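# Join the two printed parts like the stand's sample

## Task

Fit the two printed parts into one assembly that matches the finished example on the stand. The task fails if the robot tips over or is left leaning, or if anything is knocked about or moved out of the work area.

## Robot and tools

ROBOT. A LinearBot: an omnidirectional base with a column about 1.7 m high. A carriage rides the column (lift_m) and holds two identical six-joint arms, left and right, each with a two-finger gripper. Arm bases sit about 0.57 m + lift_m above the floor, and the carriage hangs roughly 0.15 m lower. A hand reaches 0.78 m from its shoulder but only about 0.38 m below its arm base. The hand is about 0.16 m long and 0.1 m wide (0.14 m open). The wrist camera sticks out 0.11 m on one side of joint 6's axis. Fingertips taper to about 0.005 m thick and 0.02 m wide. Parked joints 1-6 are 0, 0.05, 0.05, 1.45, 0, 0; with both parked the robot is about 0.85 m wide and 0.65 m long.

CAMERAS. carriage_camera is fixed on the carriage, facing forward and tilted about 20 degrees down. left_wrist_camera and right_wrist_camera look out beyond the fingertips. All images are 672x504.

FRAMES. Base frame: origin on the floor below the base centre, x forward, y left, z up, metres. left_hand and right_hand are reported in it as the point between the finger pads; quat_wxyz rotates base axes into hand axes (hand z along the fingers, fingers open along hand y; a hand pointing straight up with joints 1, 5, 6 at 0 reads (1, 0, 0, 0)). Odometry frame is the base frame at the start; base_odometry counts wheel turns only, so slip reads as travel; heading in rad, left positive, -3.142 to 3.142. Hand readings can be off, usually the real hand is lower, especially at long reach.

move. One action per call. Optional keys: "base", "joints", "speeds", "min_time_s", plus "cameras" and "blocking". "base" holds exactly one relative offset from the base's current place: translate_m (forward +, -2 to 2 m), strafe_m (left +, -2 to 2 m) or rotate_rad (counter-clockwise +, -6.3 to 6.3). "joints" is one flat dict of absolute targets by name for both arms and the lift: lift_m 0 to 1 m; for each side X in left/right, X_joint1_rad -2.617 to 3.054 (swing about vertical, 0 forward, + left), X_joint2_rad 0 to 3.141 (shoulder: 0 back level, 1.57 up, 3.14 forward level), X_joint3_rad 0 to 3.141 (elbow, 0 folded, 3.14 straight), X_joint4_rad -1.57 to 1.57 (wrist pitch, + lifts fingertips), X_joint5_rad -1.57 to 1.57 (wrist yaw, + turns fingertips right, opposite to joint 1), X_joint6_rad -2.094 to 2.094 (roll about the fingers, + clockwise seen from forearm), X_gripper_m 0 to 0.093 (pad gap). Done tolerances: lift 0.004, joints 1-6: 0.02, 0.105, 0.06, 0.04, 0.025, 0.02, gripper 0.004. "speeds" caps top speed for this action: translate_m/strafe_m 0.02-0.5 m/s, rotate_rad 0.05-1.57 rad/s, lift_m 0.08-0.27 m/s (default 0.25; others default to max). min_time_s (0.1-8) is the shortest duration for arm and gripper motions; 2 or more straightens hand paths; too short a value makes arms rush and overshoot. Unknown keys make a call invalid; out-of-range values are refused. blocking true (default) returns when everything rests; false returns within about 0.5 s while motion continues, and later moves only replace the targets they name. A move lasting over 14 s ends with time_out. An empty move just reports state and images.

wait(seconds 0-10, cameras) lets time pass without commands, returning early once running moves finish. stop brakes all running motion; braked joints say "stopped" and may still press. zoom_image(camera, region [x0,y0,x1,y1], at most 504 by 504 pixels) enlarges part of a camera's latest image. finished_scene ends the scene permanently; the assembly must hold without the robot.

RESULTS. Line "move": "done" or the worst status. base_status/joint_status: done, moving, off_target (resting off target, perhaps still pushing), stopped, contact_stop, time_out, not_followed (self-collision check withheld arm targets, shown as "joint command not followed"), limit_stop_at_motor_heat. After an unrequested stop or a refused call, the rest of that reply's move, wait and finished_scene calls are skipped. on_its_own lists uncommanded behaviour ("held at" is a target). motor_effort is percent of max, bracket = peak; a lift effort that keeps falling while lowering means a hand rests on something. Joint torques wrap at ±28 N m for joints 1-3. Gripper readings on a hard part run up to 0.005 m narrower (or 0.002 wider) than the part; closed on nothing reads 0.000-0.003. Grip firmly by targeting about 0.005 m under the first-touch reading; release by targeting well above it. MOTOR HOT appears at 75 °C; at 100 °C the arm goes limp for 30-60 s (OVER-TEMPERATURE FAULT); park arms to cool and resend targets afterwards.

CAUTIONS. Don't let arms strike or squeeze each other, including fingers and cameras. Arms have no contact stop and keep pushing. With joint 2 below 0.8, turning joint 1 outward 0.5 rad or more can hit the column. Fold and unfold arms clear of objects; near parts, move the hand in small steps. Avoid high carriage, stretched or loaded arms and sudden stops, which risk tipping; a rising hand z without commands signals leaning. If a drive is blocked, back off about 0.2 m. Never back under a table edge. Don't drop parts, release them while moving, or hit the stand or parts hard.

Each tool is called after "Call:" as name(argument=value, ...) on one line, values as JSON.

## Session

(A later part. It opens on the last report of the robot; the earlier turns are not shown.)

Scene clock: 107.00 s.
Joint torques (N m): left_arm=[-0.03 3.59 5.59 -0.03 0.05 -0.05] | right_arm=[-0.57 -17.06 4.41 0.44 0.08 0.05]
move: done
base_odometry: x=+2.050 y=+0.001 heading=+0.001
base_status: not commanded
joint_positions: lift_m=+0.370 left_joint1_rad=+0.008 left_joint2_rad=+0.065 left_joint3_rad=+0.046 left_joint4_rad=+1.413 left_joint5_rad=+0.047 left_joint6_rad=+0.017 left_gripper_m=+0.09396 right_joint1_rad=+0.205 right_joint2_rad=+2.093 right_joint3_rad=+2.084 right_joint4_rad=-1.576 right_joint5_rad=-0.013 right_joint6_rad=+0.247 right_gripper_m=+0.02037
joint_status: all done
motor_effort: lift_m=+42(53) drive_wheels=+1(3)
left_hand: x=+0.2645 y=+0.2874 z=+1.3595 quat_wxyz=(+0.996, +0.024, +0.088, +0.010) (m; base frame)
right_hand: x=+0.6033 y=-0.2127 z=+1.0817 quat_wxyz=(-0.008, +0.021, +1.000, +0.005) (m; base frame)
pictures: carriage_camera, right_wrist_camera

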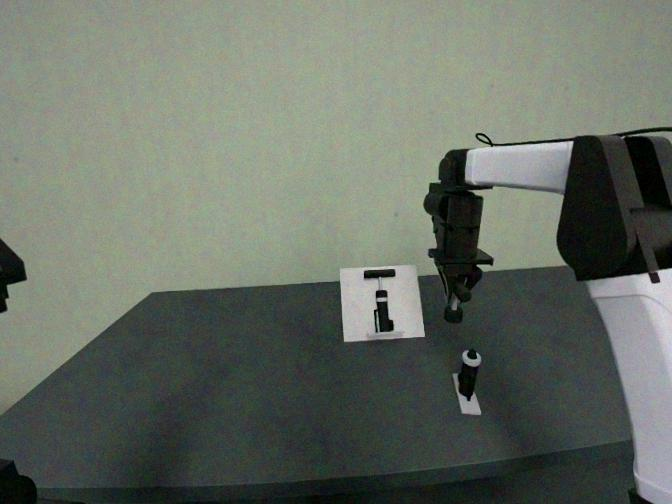

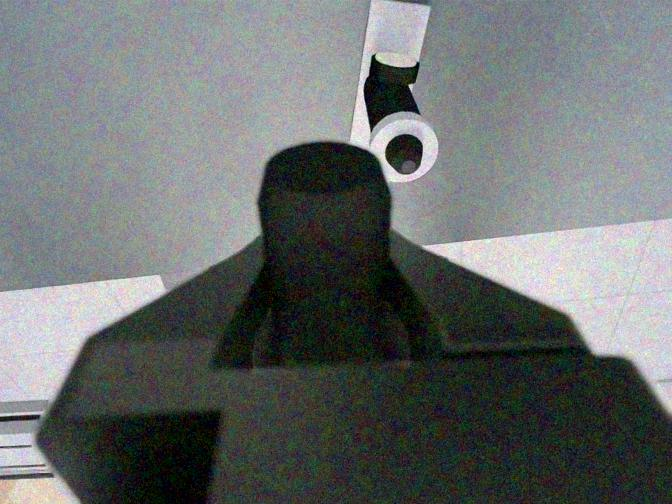

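Call:
move(joints={"lift_m": 0.34, "right_joint1_rad": 0.063, "right_joint2_rad": 1.93, "right_joint3_rad": 1.955, "right_joint4_rad": -1.575, "right_joint6_rad": 0.25}, min_time_s=2, cameras=["right_wrist_camera", "carriage_camera"])

Call:
zoom_image(camera="carriage_camera", region=[400, 260, 540, 400])

Scene clock: 115.80 s.
Joint torques (N m): left_arm=[-0.03 3.58 5.6 -0.03 0.04 -0.04] | right_arm=[-0.59 -15.49 4.44 0.47 0.08 -0.05]
move: done
base_odometry: x=+2.050 y=+0.001 heading=+0.001
base_status: not commanded
joint_positions: lift_m=+0.340 left_joint1_rad=+0.008 left_joint2_rad=+0.065 left_joint3_rad=+0.046 left_joint4_rad=+1.413 left_joint5_rad=+0.047 left_joint6_rad=+0.017 left_gripper_m=+0.09396 right_joint1_rad=+0.068 right_joint2_rad=+1.970 right_joint3_rad=+1.970 right_joint4_rad=-1.576 right_joint5_rad=-0.013 right_joint6_rad=+0.247 right_gripper_m=+0.02037
joint_status: all done
motor_effort: lift_m=+39(40) drive_wheels=-2(3)
left_hand: x=+0.2644 y=+0.2874 z=+1.3298 quat_wxyz=(+0.996, +0.024, +0.088, +0.010) (m; base frame)
right_hand: x=+0.5834 y=-0.2681 z=+1.0685 quat_wxyz=(-0.004, +0.089, +0.996, +0.006) (m; base frame)
pictures: carriage_camera, right_wrist_camera

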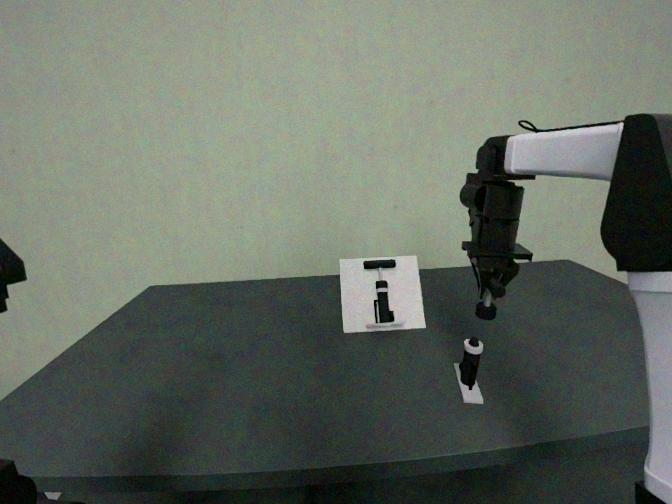

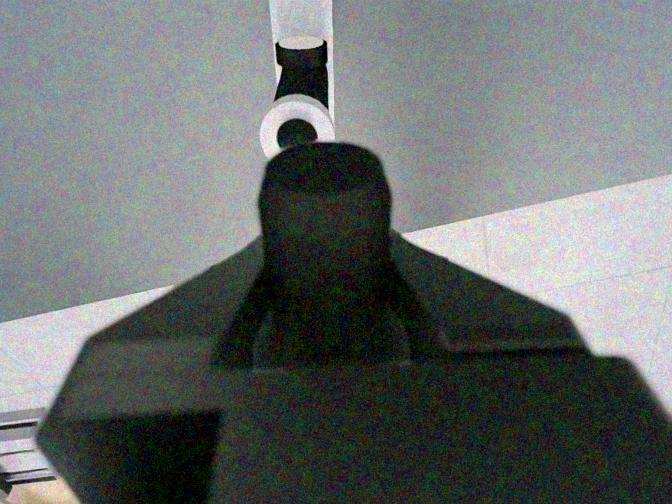

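Scaled by 3.600 from the camera's 672x504 image, which has a finer 960x720 frame.

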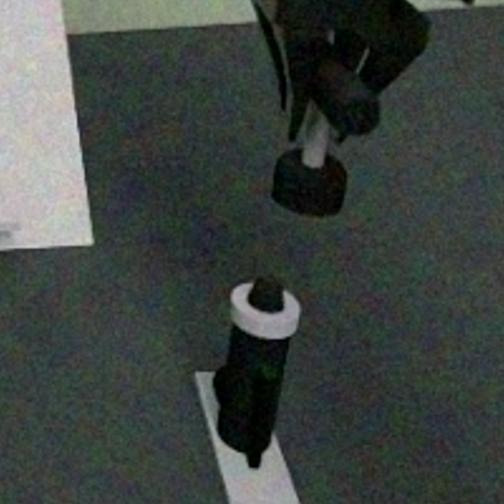

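Call:
move(joints={"left_joint1_rad": 0.1, "left_joint2_rad": 2.4, "left_joint3_rad": 1.6, "left_joint4_rad": 0.8, "left_joint5_rad": 0.3, "left_joint6_rad": 0}, min_time_s=2.5)

Call:
move(joints={"left_joint1_rad": -0.2, "left_joint2_rad": 2.58, "left_joint3_rad": 1.65, "left_joint4_rad": 0.95, "left_joint5_rad": 1.37, "left_joint6_rad": 0}, min_time_s=2, cameras=["left_wrist_camera", "carriage_camera"])

Scene clock: 125.63 s.
Joint torques (N m): left_arm=[0.51 -11.47 9.58 2.42 0.22 -0.16] | right_arm=[-0.57 -15.36 4.46 0.47 0.07 -0.06]
move: done
base_odometry: x=+2.050 y=+0.001 heading=+0.001
base_status: not commanded
joint_positions: lift_m=+0.340 left_joint1_rad=+0.093 left_joint2_rad=+2.391 left_joint3_rad=+1.563 left_joint4_rad=+0.796 left_joint5_rad=+0.288 left_joint6_rad=+0.012 left_gripper_m=+0.09396 right_joint1_rad=+0.068 right_joint2_rad=+1.968 right_joint3_rad=+1.970 right_joint4_rad=-1.576 right_joint5_rad=-0.013 right_joint6_rad=+0.247 right_gripper_m=+0.02037
joint_status: all done
motor_effort: lift_m=+39(39) drive_wheels=-2(3)
left_hand: x=+0.8837 y=+0.3077 z=+1.0460 quat_wxyz=(+0.693, +0.071, +0.714, -0.067) (m; base frame)
right_hand: x=+0.5834 y=-0.2681 z=+1.0689 quat_wxyz=(-0.003, +0.089, +0.996, +0.006) (m; base frame)
pictures: none

Scene clock: 128.03 s.
Joint torques (N m): left_arm=[-0.42 -11.19 8.46 2.01 0.22 -0.15] | right_arm=[-0.58 -15.38 4.51 0.47 0.09 -0.06]
move: done
base_odometry: x=+2.050 y=+0.001 heading=+0.001
base_status: not commanded
joint_positions: lift_m=+0.340 left_joint1_rad=-0.195 left_joint2_rad=+2.566 left_joint3_rad=+1.617 left_joint4_rad=+0.933 left_joint5_rad=+1.357 left_joint6_rad=+0.010 left_gripper_m=+0.09397 right_joint1_rad=+0.068 right_joint2_rad=+1.968 right_joint3_rad=+1.970 right_joint4_rad=-1.576 right_joint5_rad=-0.013 right_joint6_rad=+0.247 right_gripper_m=+0.02037
joint_status: all done
motor_effort: lift_m=+39(39) drive_wheels=-3(3)
left_hand: x=+0.7187 y=+0.0230 z=+0.9907 quat_wxyz=(+0.502, +0.495, +0.507, -0.496) (m; base frame)
right_hand: x=+0.5834 y=-0.2681 z=+1.0689 quat_wxyz=(-0.003, +0.089, +0.996, +0.006) (m; base frame)
pictures: carriage_camera, left_wrist_camera

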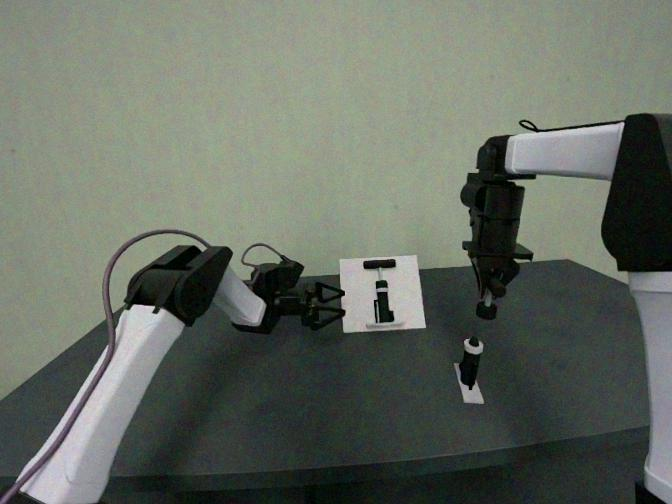

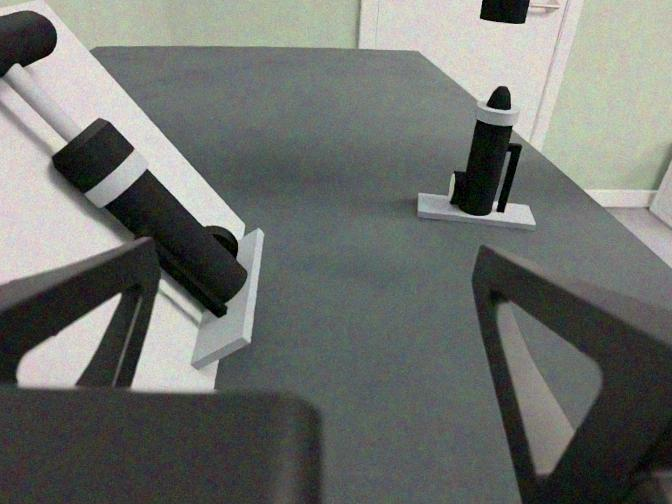

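Call:
move(joints={"lift_m": 0.315, "right_joint1_rad": 0.103, "right_joint6_rad": 0.288}, min_time_s=1, speeds={"lift_m": 0.08}, cameras=["left_wrist_camera", "carriage_camera", "right_wrist_camera"])

Call:
zoom_image(camera="left_wrist_camera", region=[400, 0, 600, 200])

Call:
zoom_image(camera="carriage_camera", region=[420, 280, 520, 400])

Scene clock: 135.80 s.
Joint torques (N m): left_arm=[-0.42 -11.85 7.91 1.9 0.2 -0.14] | right_arm=[0.34 -14.57 4.81 0.47 0.08 0.05]
move: done
base_odometry: x=+2.050 y=+0.001 heading=+0.001
base_status: not commanded
joint_positions: lift_m=+0.315 left_joint1_rad=-0.195 left_joint2_rad=+2.574 left_joint3_rad=+1.623 left_joint4_rad=+0.940 left_joint5_rad=+1.359 left_joint6_rad=+0.010 left_gripper_m=+0.09397 right_joint1_rad=+0.098 right_joint2_rad=+1.960 right_joint3_rad=+1.965 right_joint4_rad=-1.576 right_joint5_rad=-0.013 right_joint6_rad=+0.274 right_gripper_m=+0.02037
joint_status: all done
motor_effort: lift_m=+39(39) drive_wheels=-2(2)
left_hand: x=+0.7192 y=+0.0228 z=+0.9644 quat_wxyz=(+0.503, +0.496, +0.505, -0.495) (m; base frame)
right_hand: x=+0.5813 y=-0.2572 z=+1.0457 quat_wxyz=(-0.001, +0.088, +0.996, +0.006) (m; base frame)
pictures: carriage_camera, left_wrist_camera, right_wrist_camera

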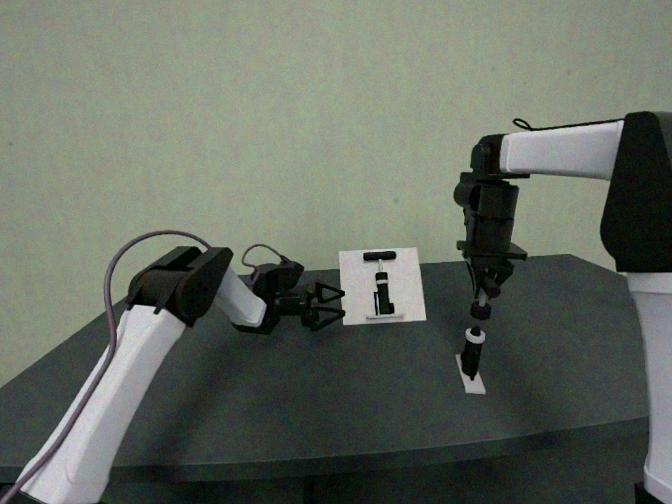

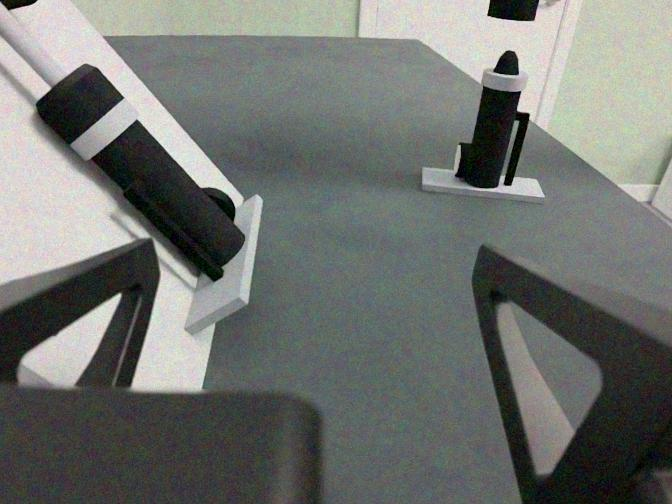

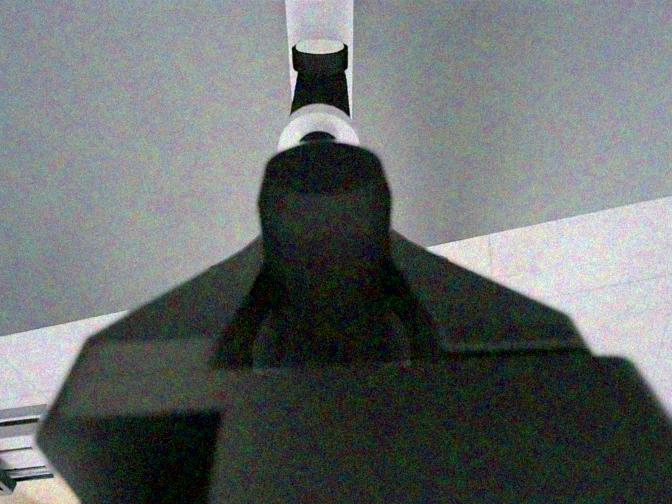

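Scaled by 2.520 from the camera's 672x504 image, which has a finer 960x720 frame.

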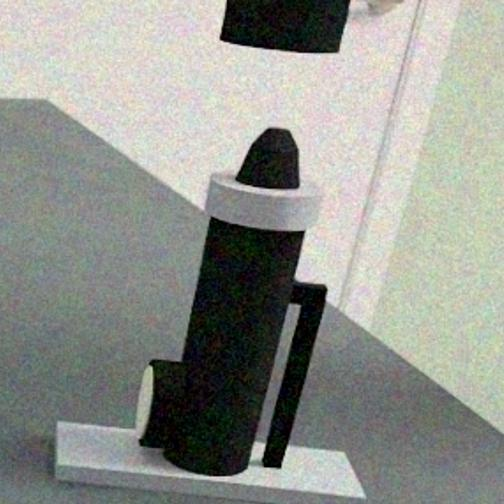

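Scaled by 4.200 from the camera's 672x504 image, which has a finer 960x720 frame.

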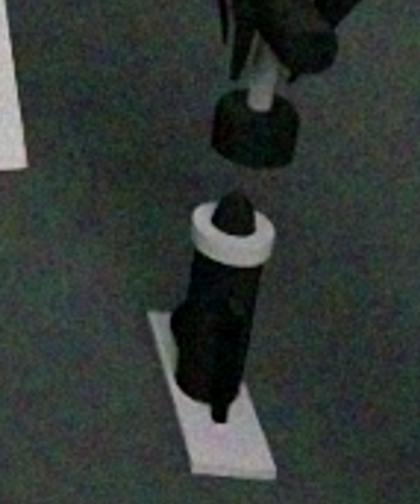

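Call:
move(joints={"lift_m": 0.297, "right_joint1_rad": 0.117, "right_joint6_rad": 0.302, "left_joint4_rad": 1.05, "left_joint5_rad": 1.5}, min_time_s=1, speeds={"lift_m": 0.08}, cameras=["left_wrist_camera", "carriage_camera", "right_wrist_camera"])

Call:
zoom_image(camera="left_wrist_camera", region=[400, 0, 600, 200])

Call:
zoom_image(camera="carriage_camera", region=[420, 280, 520, 400])

Scene clock: 143.97 s.
Joint torques (N m): left_arm=[-0.44 -11.99 7.54 1.83 0.14 -0.15] | right_arm=[0.46 -14.17 4.78 0.48 0.09 0.04]
move: done
base_odometry: x=+2.050 y=+0.001 heading=+0.001
base_status: not commanded
joint_positions: lift_m=+0.297 left_joint1_rad=-0.195 left_joint2_rad=+2.577 left_joint3_rad=+1.626 left_joint4_rad=+1.033 left_joint5_rad=+1.487 left_joint6_rad=+0.010 left_gripper_m=+0.09397 right_joint1_rad=+0.111 right_joint2_rad=+1.957 right_joint3_rad=+1.965 right_joint4_rad=-1.576 right_joint5_rad=-0.013 right_joint6_rad=+0.289 right_gripper_m=+0.02037
joint_status: all done
motor_effort: lift_m=+38(39) drive_wheels=+1(2)
left_hand: x=+0.6971 y=+0.0238 z=+0.9542 quat_wxyz=(+0.497, +0.546, +0.445, -0.507) (m; base frame)
right_hand: x=+0.5805 y=-0.2524 z=+1.0289 quat_wxyz=(+0.000, +0.088, +0.996, +0.007) (m; base frame)
pictures: carriage_camera, left_wrist_camera, right_wrist_camera

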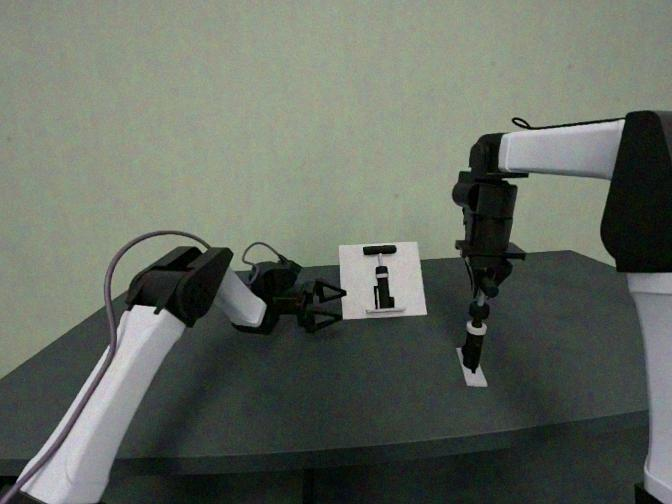

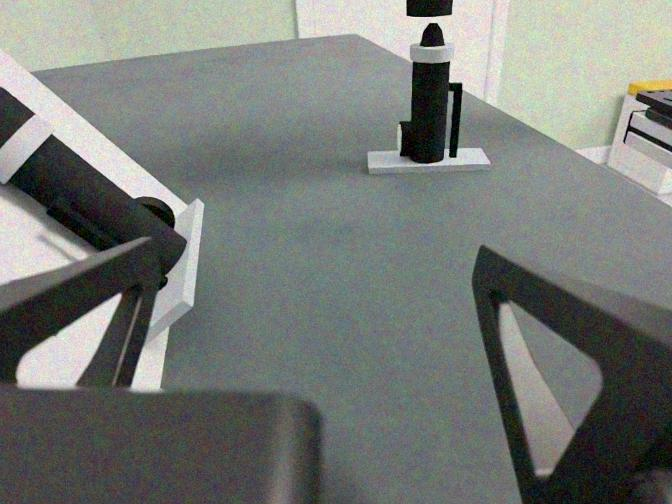

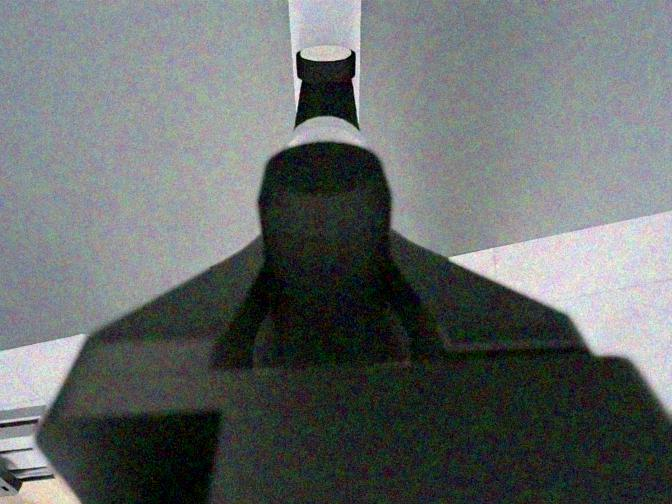

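Scaled by 2.520 from the camera's 672x504 image, which has a finer 960x720 frame.

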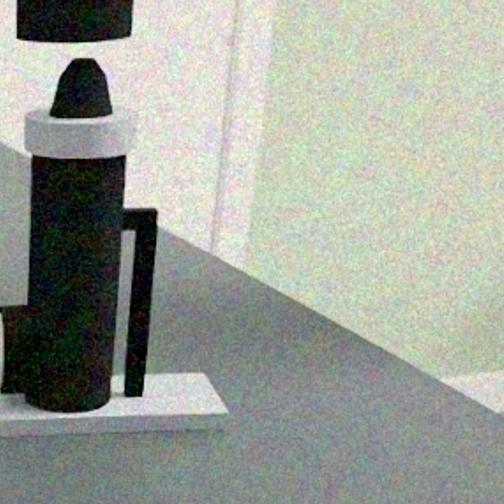

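Scaled by 4.200 from the camera's 672x504 image, which has a finer 960x720 frame.

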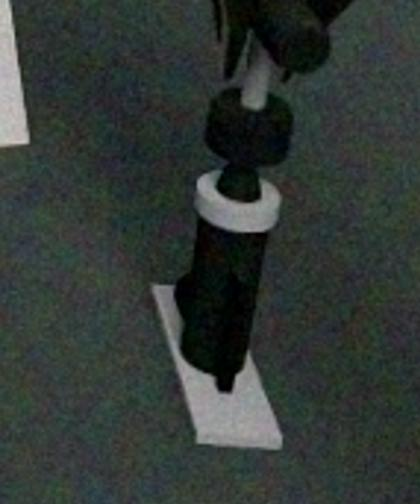

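Call:
move(joints={"right_joint1_rad": 0.125, "right_joint6_rad": 0.308, "right_joint2_rad": 1.915, "right_joint3_rad": 1.942}, min_time_s=1, cameras=["left_wrist_camera", "carriage_camera"])

Call:
zoom_image(camera="left_wrist_camera", region=[380, 0, 480, 100])

Call:
zoom_image(camera="carriage_camera", region=[420, 280, 520, 400])

Scene clock: 148.73 s.
Joint torques (N m): left_arm=[-0.42 -11.97 7.56 1.83 0.15 -0.16] | right_arm=[0.47 -15.53 4.44 0.46 0.08 0.05]
move: done
base_odometry: x=+2.050 y=+0.001 heading=+0.001
base_status: not commanded
joint_positions: lift_m=+0.297 left_joint1_rad=-0.195 left_joint2_rad=+2.577 left_joint3_rad=+1.626 left_joint4_rad=+1.034 left_joint5_rad=+1.488 left_joint6_rad=+0.010 left_gripper_m=+0.09397 right_joint1_rad=+0.119 right_joint2_rad=+1.957 right_joint3_rad=+1.956 right_joint4_rad=-1.576 right_joint5_rad=-0.013 right_joint6_rad=+0.294 right_gripper_m=+0.02037
joint_status: all done
motor_effort: lift_m=+38(38) drive_wheels=+1(1)
left_hand: x=+0.6969 y=+0.0239 z=+0.9543 quat_wxyz=(+0.497, +0.547, +0.444, -0.507) (m; base frame)
right_hand: x=+0.5785 y=-0.2498 z=+1.0268 quat_wxyz=(-0.004, +0.088, +0.996, +0.006) (m; base frame)
pictures: carriage_camera, left_wrist_camera

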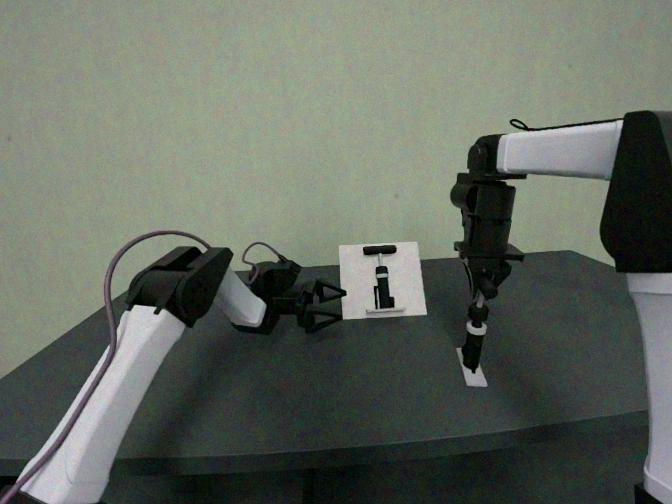

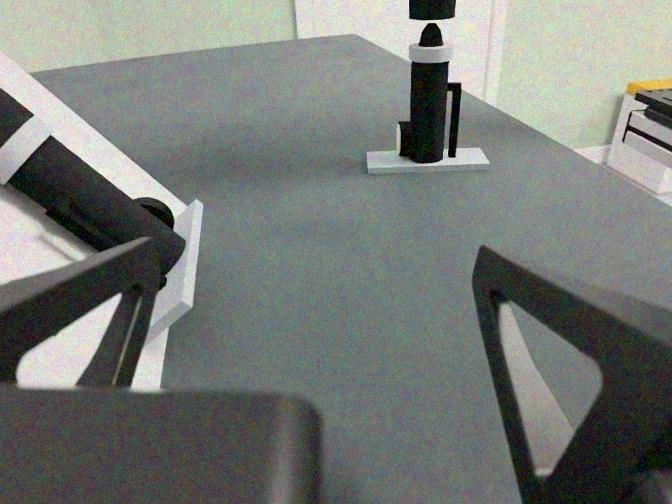

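Scaled by 5.040 from the camera's 672x504 image, which has a finer 960x720 frame.

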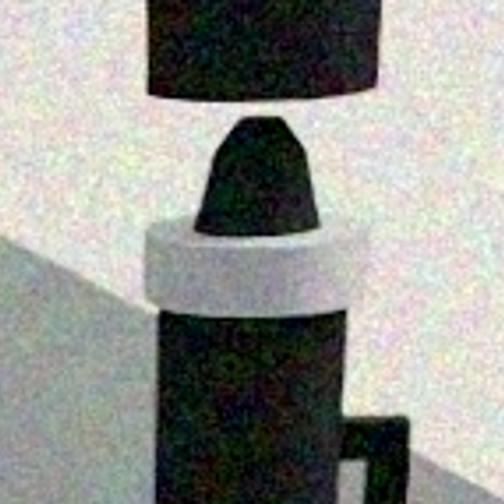

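Scaled by 4.200 from the camera's 672x504 image, which has a finer 960x720 frame.

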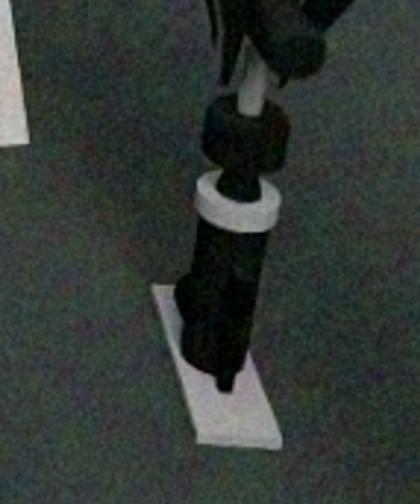

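Call:
move(joints={"lift_m": 0.286}, speeds={"lift_m": 0.08}, cameras=["left_wrist_camera", "carriage_camera"])

Call:
zoom_image(camera="left_wrist_camera", region=[380, 0, 480, 100])

Call:
zoom_image(camera="carriage_camera", region=[420, 280, 520, 400])

Scene clock: 151.37 s.
Joint torques (N m): left_arm=[-0.47 -12.21 7.39 1.74 0.14 -0.15] | right_arm=[0.44 -14.38 4.74 0.48 0.08 0.04]
move: done
base_odometry: x=+2.050 y=+0.001 heading=+0.001
base_status: not commanded
joint_positions: lift_m=+0.286 left_joint1_rad=-0.195 left_joint2_rad=+2.580 left_joint3_rad=+1.628 left_joint4_rad=+1.040 left_joint5_rad=+1.489 left_joint6_rad=+0.010 left_gripper_m=+0.09397 right_joint1_rad=+0.119 right_joint2_rad=+1.946 right_joint3_rad=+1.953 right_joint4_rad=-1.575 right_joint5_rad=-0.013 right_joint6_rad=+0.295 right_gripper_m=+0.02037
joint_status: all done
motor_effort: lift_m=+39(39) drive_wheels=-2(2)
left_hand: x=+0.6969 y=+0.0239 z=+0.9427 quat_wxyz=(+0.498, +0.548, +0.443, -0.506) (m; base frame)
right_hand: x=+0.5774 y=-0.2499 z=+1.0186 quat_wxyz=(+0.000, +0.088, +0.996, +0.007) (m; base frame)
pictures: carriage_camera, left_wrist_camera

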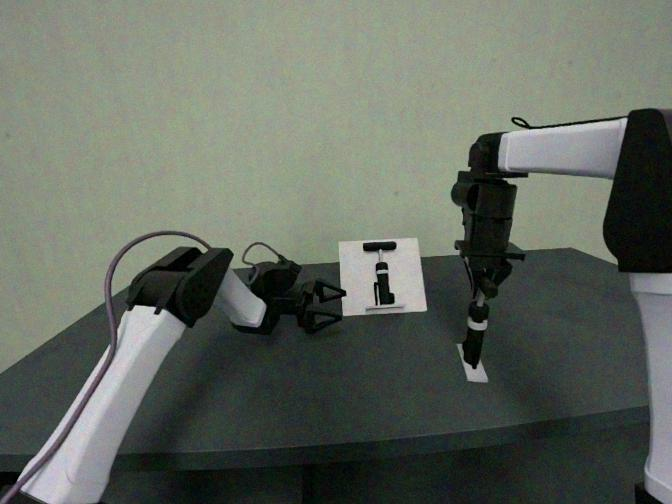

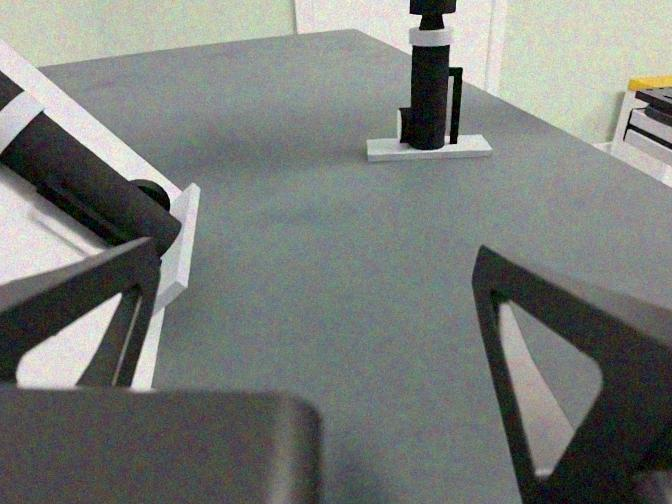

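Scaled by 5.040 from the camera's 672x504 image, which has a finer 960x720 frame.

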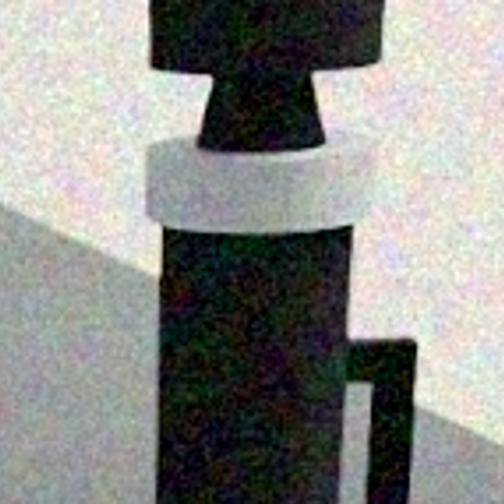

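Scaled by 4.200 from the camera's 672x504 image, which has a finer 960x720 frame.

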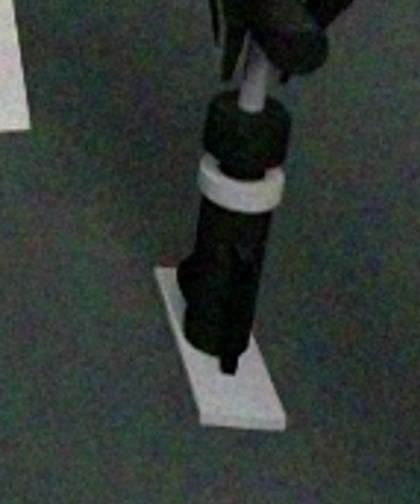

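Call:
move(joints={"lift_m": 0.275}, speeds={"lift_m": 0.08}, cameras=["left_wrist_camera", "carriage_camera"])

Call:
zoom_image(camera="left_wrist_camera", region=[380, 0, 480, 100])

Call:
zoom_image(camera="carriage_camera", region=[420, 280, 520, 400])

Scene clock: 153.53 s.
Joint torques (N m): left_arm=[-0.5 -12.36 7.28 1.73 0.13 -0.15] | right_arm=[0.46 -13.89 5.04 0.48 0.09 0.06]
move: done
base_odometry: x=+2.050 y=+0.001 heading=+0.001
base_status: not commanded
joint_positions: lift_m=+0.275 left_joint1_rad=-0.195 left_joint2_rad=+2.582 left_joint3_rad=+1.629 left_joint4_rad=+1.042 left_joint5_rad=+1.490 left_joint6_rad=+0.010 left_gripper_m=+0.09397 right_joint1_rad=+0.119 right_joint2_rad=+1.941 right_joint3_rad=+1.950 right_joint4_rad=-1.575 right_joint5_rad=-0.013 right_joint6_rad=+0.295 right_gripper_m=+0.02037
joint_status: all done
motor_effort: lift_m=+39(41) drive_wheels=-2(2)
left_hand: x=+0.6970 y=+0.0238 z=+0.9314 quat_wxyz=(+0.498, +0.548, +0.442, -0.506) (m; base frame)
right_hand: x=+0.5767 y=-0.2500 z=+1.0085 quat_wxyz=(+0.001, +0.088, +0.996, +0.007) (m; base frame)
pictures: carriage_camera, left_wrist_camera

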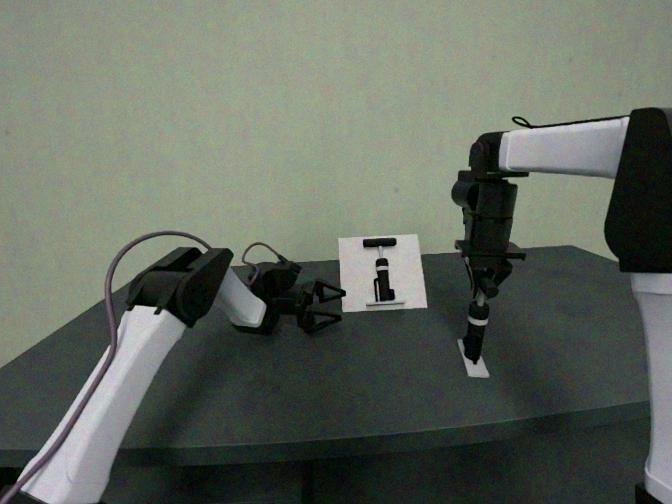

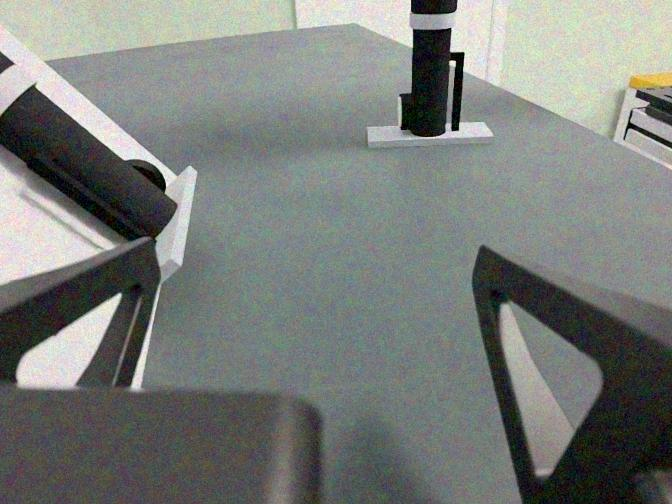

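Scaled by 5.040 from the camera's 672x504 image, which has a finer 960x720 frame.

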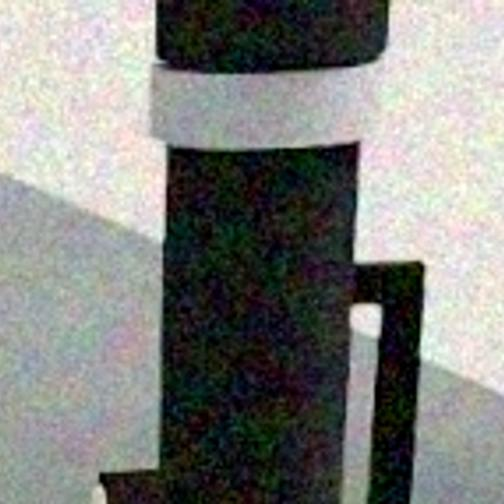

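Scaled by 4.200 from the camera's 672x504 image, which has a finer 960x720 frame.

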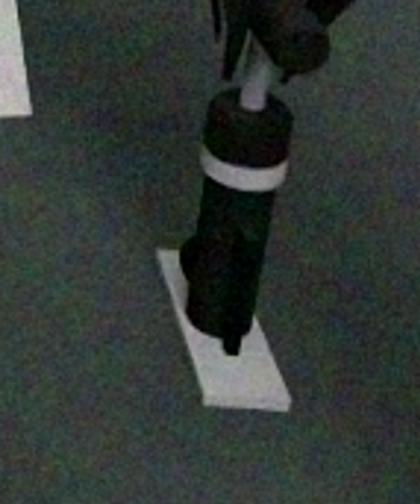

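Call:
move(joints={"lift_m": 0.268}, speeds={"lift_m": 0.08}, cameras=["left_wrist_camera", "carriage_camera"])

Call:
zoom_image(camera="left_wrist_camera", region=[380, 0, 480, 100])

Call:
zoom_image(camera="carriage_camera", region=[420, 280, 520, 400])

Scene clock: 155.97 s.
Joint torques (N m): left_arm=[-0.4 -12.57 7.19 1.73 0.12 -0.15] | right_arm=[0.44 -12.44 4.92 0.52 0.08 0.05]
move: done
base_odometry: x=+2.050 y=+0.001 heading=+0.001
base_status: not commanded
joint_positions: lift_m=+0.268 left_joint1_rad=-0.195 left_joint2_rad=+2.585 left_joint3_rad=+1.629 left_joint4_rad=+1.042 left_joint5_rad=+1.491 left_joint6_rad=+0.010 left_gripper_m=+0.09397 right_joint1_rad=+0.119 right_joint2_rad=+1.927 right_joint3_rad=+1.951 right_joint4_rad=-1.575 right_joint5_rad=-0.013 right_joint6_rad=+0.295 right_gripper_m=+0.02037
joint_status: all done
motor_effort: lift_m=+37(39) drive_wheels=-2(2)
left_hand: x=+0.6969 y=+0.0238 z=+0.9232 quat_wxyz=(+0.497, +0.548, +0.443, -0.507) (m; base frame)
right_hand: x=+0.5759 y=-0.2501 z=+1.0067 quat_wxyz=(+0.008, +0.088, +0.996, +0.008) (m; base frame)
pictures: carriage_camera, left_wrist_camera

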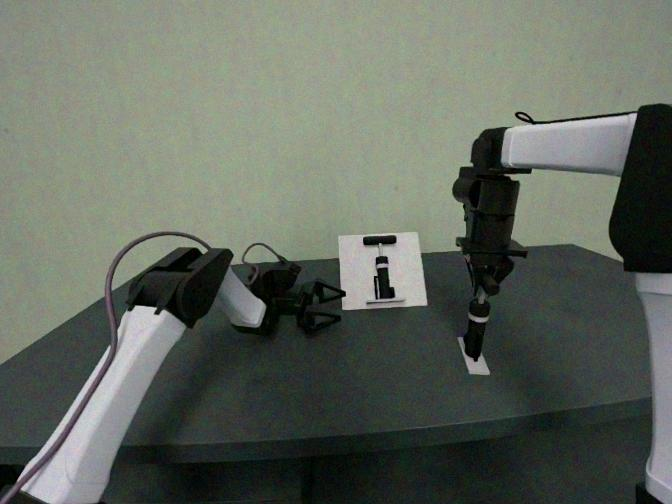

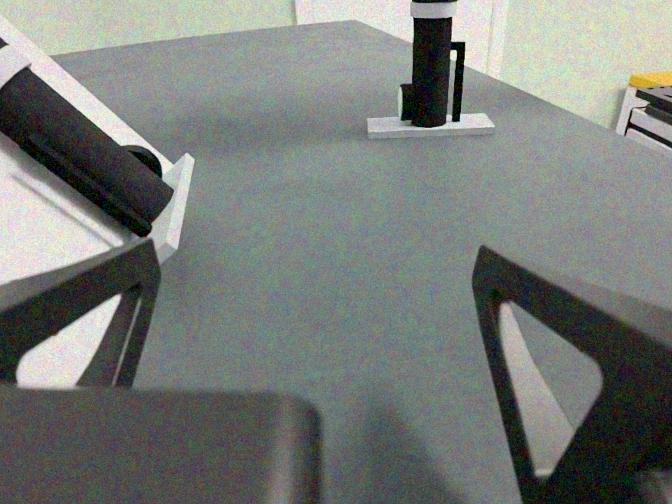

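Scaled by 5.040 from the camera's 672x504 image, which has a finer 960x720 frame.

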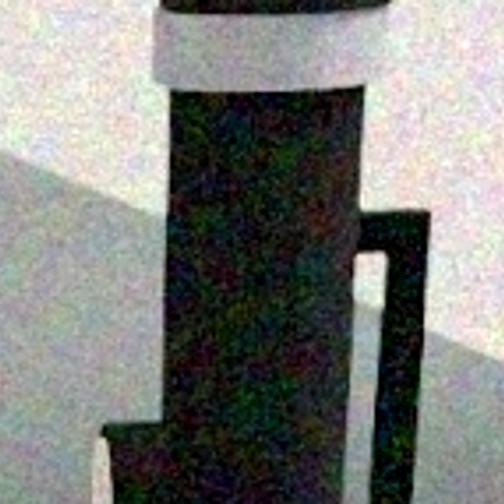

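Scaled by 4.200 from the camera's 672x504 image, which has a finer 960x720 frame.

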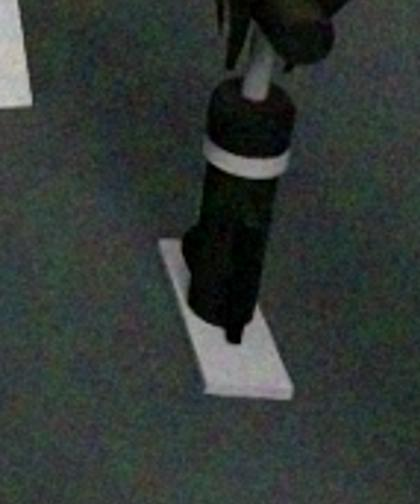

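Call:
move(joints={"lift_m": 0.256}, speeds={"lift_m": 0.08}, cameras=["left_wrist_camera", "carriage_camera"])

Call:
zoom_image(camera="carriage_camera", region=[420, 260, 520, 380])

Scene clock: 157.83 s.
Joint torques (N m): left_arm=[-0.44 -12.6 7.17 1.7 0.14 -0.15] | right_arm=[0.42 -9.06 4.86 0.57 0.08 0.05]
move: done
base_odometry: x=+2.050 y=+0.001 heading=+0.001
base_status: not commanded
joint_positions: lift_m=+0.256 left_joint1_rad=-0.195 left_joint2_rad=+2.585 left_joint3_rad=+1.630 left_joint4_rad=+1.043 left_joint5_rad=+1.491 left_joint6_rad=+0.010 left_gripper_m=+0.09397 right_joint1_rad=+0.119 right_joint2_rad=+1.895 right_joint3_rad=+1.951 right_joint4_rad=-1.573 right_joint5_rad=-0.013 right_joint6_rad=+0.295 right_gripper_m=+0.02037
joint_status: all done
motor_effort: lift_m=+37(38) drive_wheels=+1(2)
left_hand: x=+0.6969 y=+0.0238 z=+0.9114 quat_wxyz=(+0.497, +0.548, +0.442, -0.506) (m; base frame)
right_hand: x=+0.5742 y=-0.2503 z=+1.0056 quat_wxyz=(+0.025, +0.088, +0.996, +0.012) (m; base frame)
pictures: carriage_camera, left_wrist_camera

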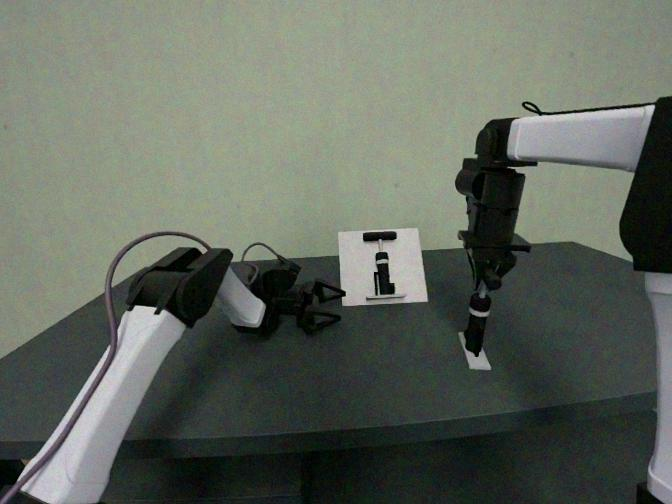

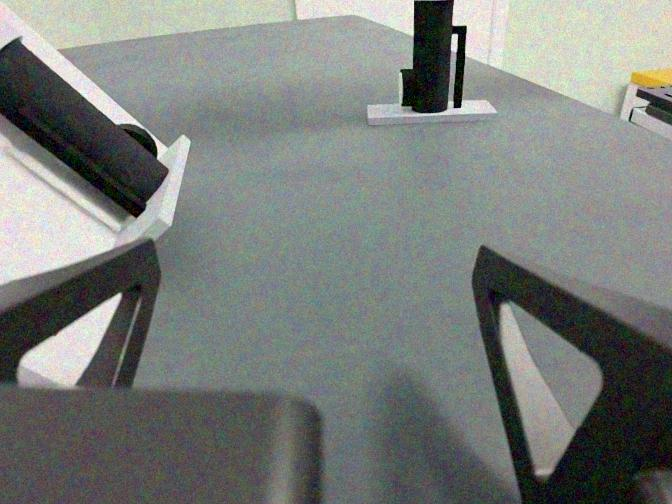

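Scaled by 4.200 from the camera's 672x504 image, which has a finer 960x720 frame.

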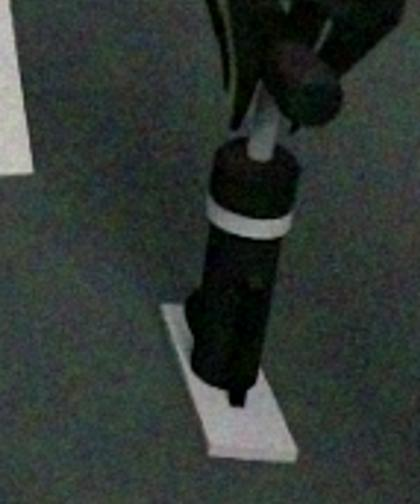

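Call:
move(joints={"lift_m": 0.27}, speeds={"lift_m": 0.08})

Call:
move(joints={"right_gripper_m": 0.07}, min_time_s=3, cameras=["right_wrist_camera", "carriage_camera"])

Call:
zoom_image(camera="carriage_camera", region=[420, 260, 520, 380])

Scene clock: 160.07 s.
Joint torques (N m): left_arm=[-0.53 -12.63 7.17 1.69 0.11 -0.15] | right_arm=[0.46 -10.24 4.86 0.54 0.08 0.05]
move: done
base_odometry: x=+2.050 y=+0.001 heading=+0.001
base_status: not commanded
joint_positions: lift_m=+0.270 left_joint1_rad=-0.195 left_joint2_rad=+2.585 left_joint3_rad=+1.630 left_joint4_rad=+1.044 left_joint5_rad=+1.491 left_joint6_rad=+0.010 left_gripper_m=+0.09397 right_joint1_rad=+0.119 right_joint2_rad=+1.906 right_joint3_rad=+1.951 right_joint4_rad=-1.573 right_joint5_rad=-0.013 right_joint6_rad=+0.295 right_gripper_m=+0.02037
joint_status: all done
motor_effort: lift_m=+43(50) drive_wheels=+1(3)
left_hand: x=+0.6968 y=+0.0238 z=+0.9249 quat_wxyz=(+0.497, +0.549, +0.442, -0.506) (m; base frame)
right_hand: x=+0.5750 y=-0.2502 z=+1.0154 quat_wxyz=(+0.020, +0.088, +0.996, +0.011) (m; base frame)
pictures: none

Scene clock: 163.37 s.
Joint torques (N m): left_arm=[-0.43 -12.67 7.16 1.7 0.11 -0.15] | right_arm=[0.43 -10.26 4.86 0.54 0.08 0.04]
move: done
base_odometry: x=+2.050 y=+0.001 heading=+0.001
base_status: not commanded
joint_positions: lift_m=+0.270 left_joint1_rad=-0.195 left_joint2_rad=+2.585 left_joint3_rad=+1.630 left_joint4_rad=+1.044 left_joint5_rad=+1.491 left_joint6_rad=+0.010 left_gripper_m=+0.09397 right_joint1_rad=+0.119 right_joint2_rad=+1.906 right_joint3_rad=+1.951 right_joint4_rad=-1.573 right_joint5_rad=-0.013 right_joint6_rad=+0.295 right_gripper_m=+0.06994
joint_status: all done
motor_effort: lift_m=+43(43) drive_wheels=-2(3)
left_hand: x=+0.6968 y=+0.0238 z=+0.9249 quat_wxyz=(+0.497, +0.549, +0.442, -0.506) (m; base frame)
right_hand: x=+0.5750 y=-0.2502 z=+1.0154 quat_wxyz=(+0.020, +0.088, +0.996, +0.011) (m; base frame)
pictures: carriage_camera, right_wrist_camera

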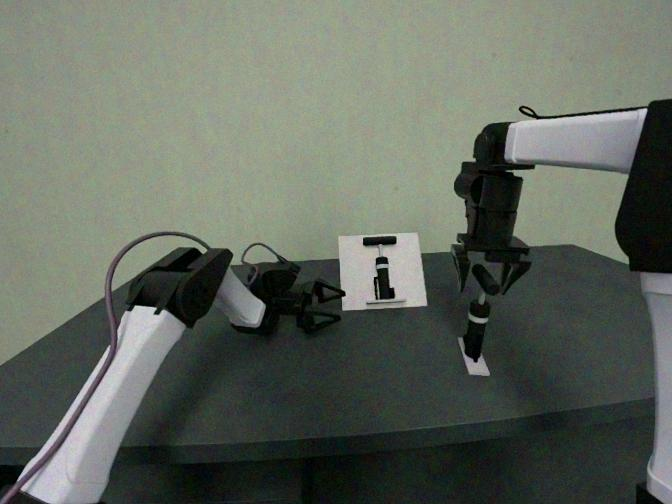

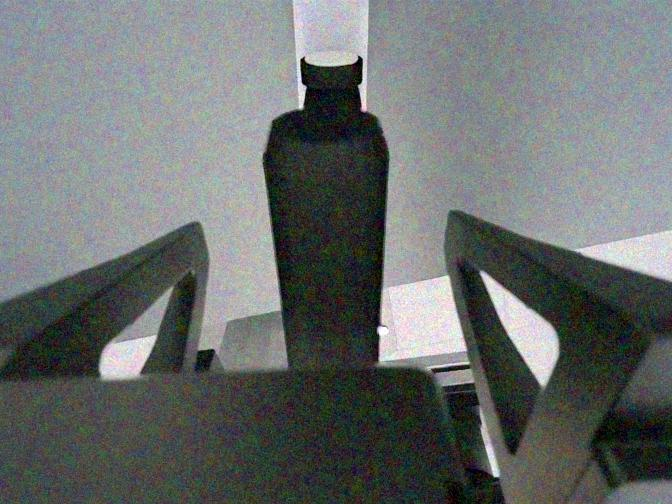

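Scaled by 4.200 from the camera's 672x504 image, which has a finer 960x720 frame.

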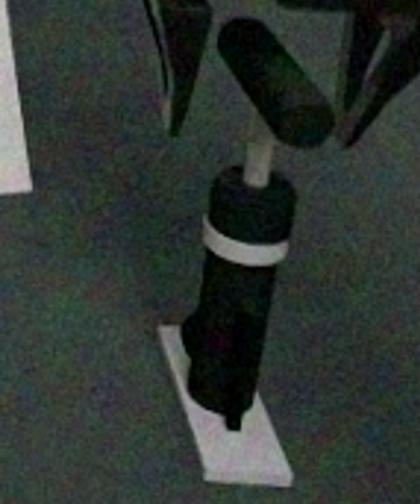

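Call:
move(joints={"lift_m": 0.4}, speeds={"lift_m": 0.12}, cameras=["left_wrist_camera", "carriage_camera", "right_wrist_camera"])

Call:
zoom_image(camera="left_wrist_camera", region=[350, 30, 550, 250])

Scene clock: 165.90 s.
Joint torques (N m): left_arm=[-0.44 -12.82 7.02 1.69 0.11 -0.15] | right_arm=[0.46 -10.58 4.81 0.53 0.09 0.05]
move: done
base_odometry: x=+2.050 y=+0.001 heading=+0.001
base_status: not commanded
joint_positions: lift_m=+0.400 left_joint1_rad=-0.195 left_joint2_rad=+2.586 left_joint3_rad=+1.630 left_joint4_rad=+1.045 left_joint5_rad=+1.491 left_joint6_rad=+0.010 left_gripper_m=+0.09397 right_joint1_rad=+0.119 right_joint2_rad=+1.909 right_joint3_rad=+1.951 right_joint4_rad=-1.573 right_joint5_rad=-0.013 right_joint6_rad=+0.295 right_gripper_m=+0.06994
joint_status: all done
motor_effort: lift_m=+43(53) drive_wheels=+0(3)
left_hand: x=+0.6968 y=+0.0238 z=+1.0546 quat_wxyz=(+0.497, +0.549, +0.442, -0.506) (m; base frame)
right_hand: x=+0.5751 y=-0.2502 z=+1.1445 quat_wxyz=(+0.018, +0.088, +0.996, +0.011) (m; base frame)
pictures: carriage_camera, left_wrist_camera, right_wrist_camera

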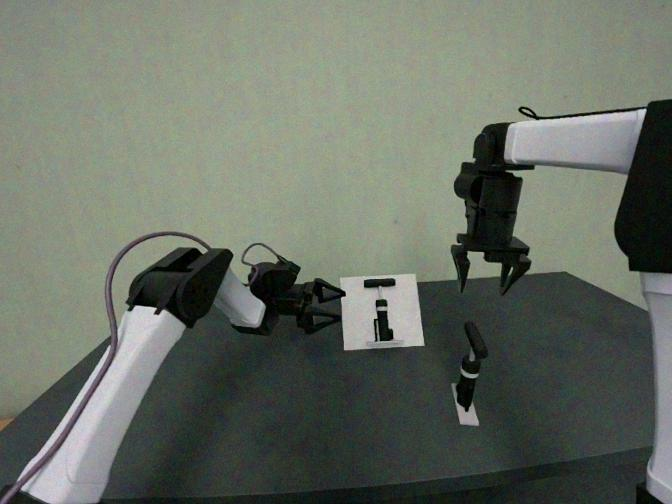

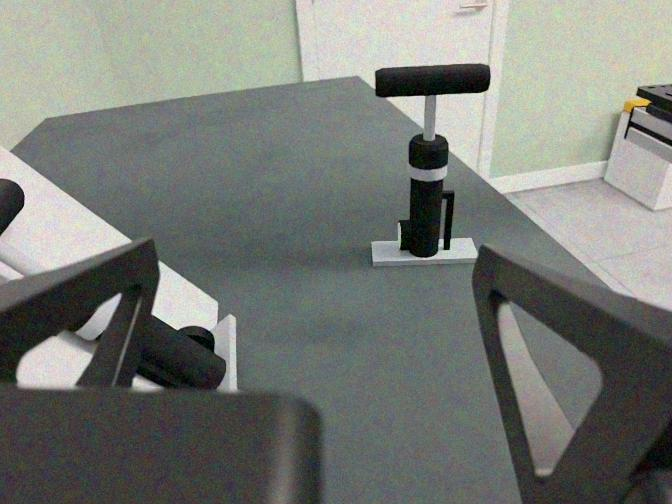

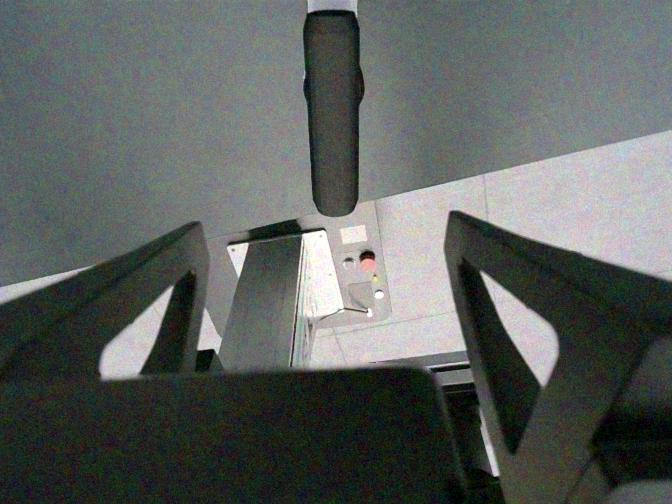

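Scaled by 2.291 from the camera's 672x504 image, which has a finer 960x720 frame.

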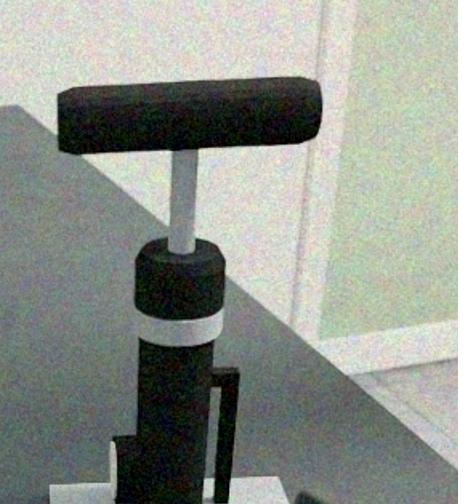

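Call:
finished_scene()

The scene is finished: the task was done.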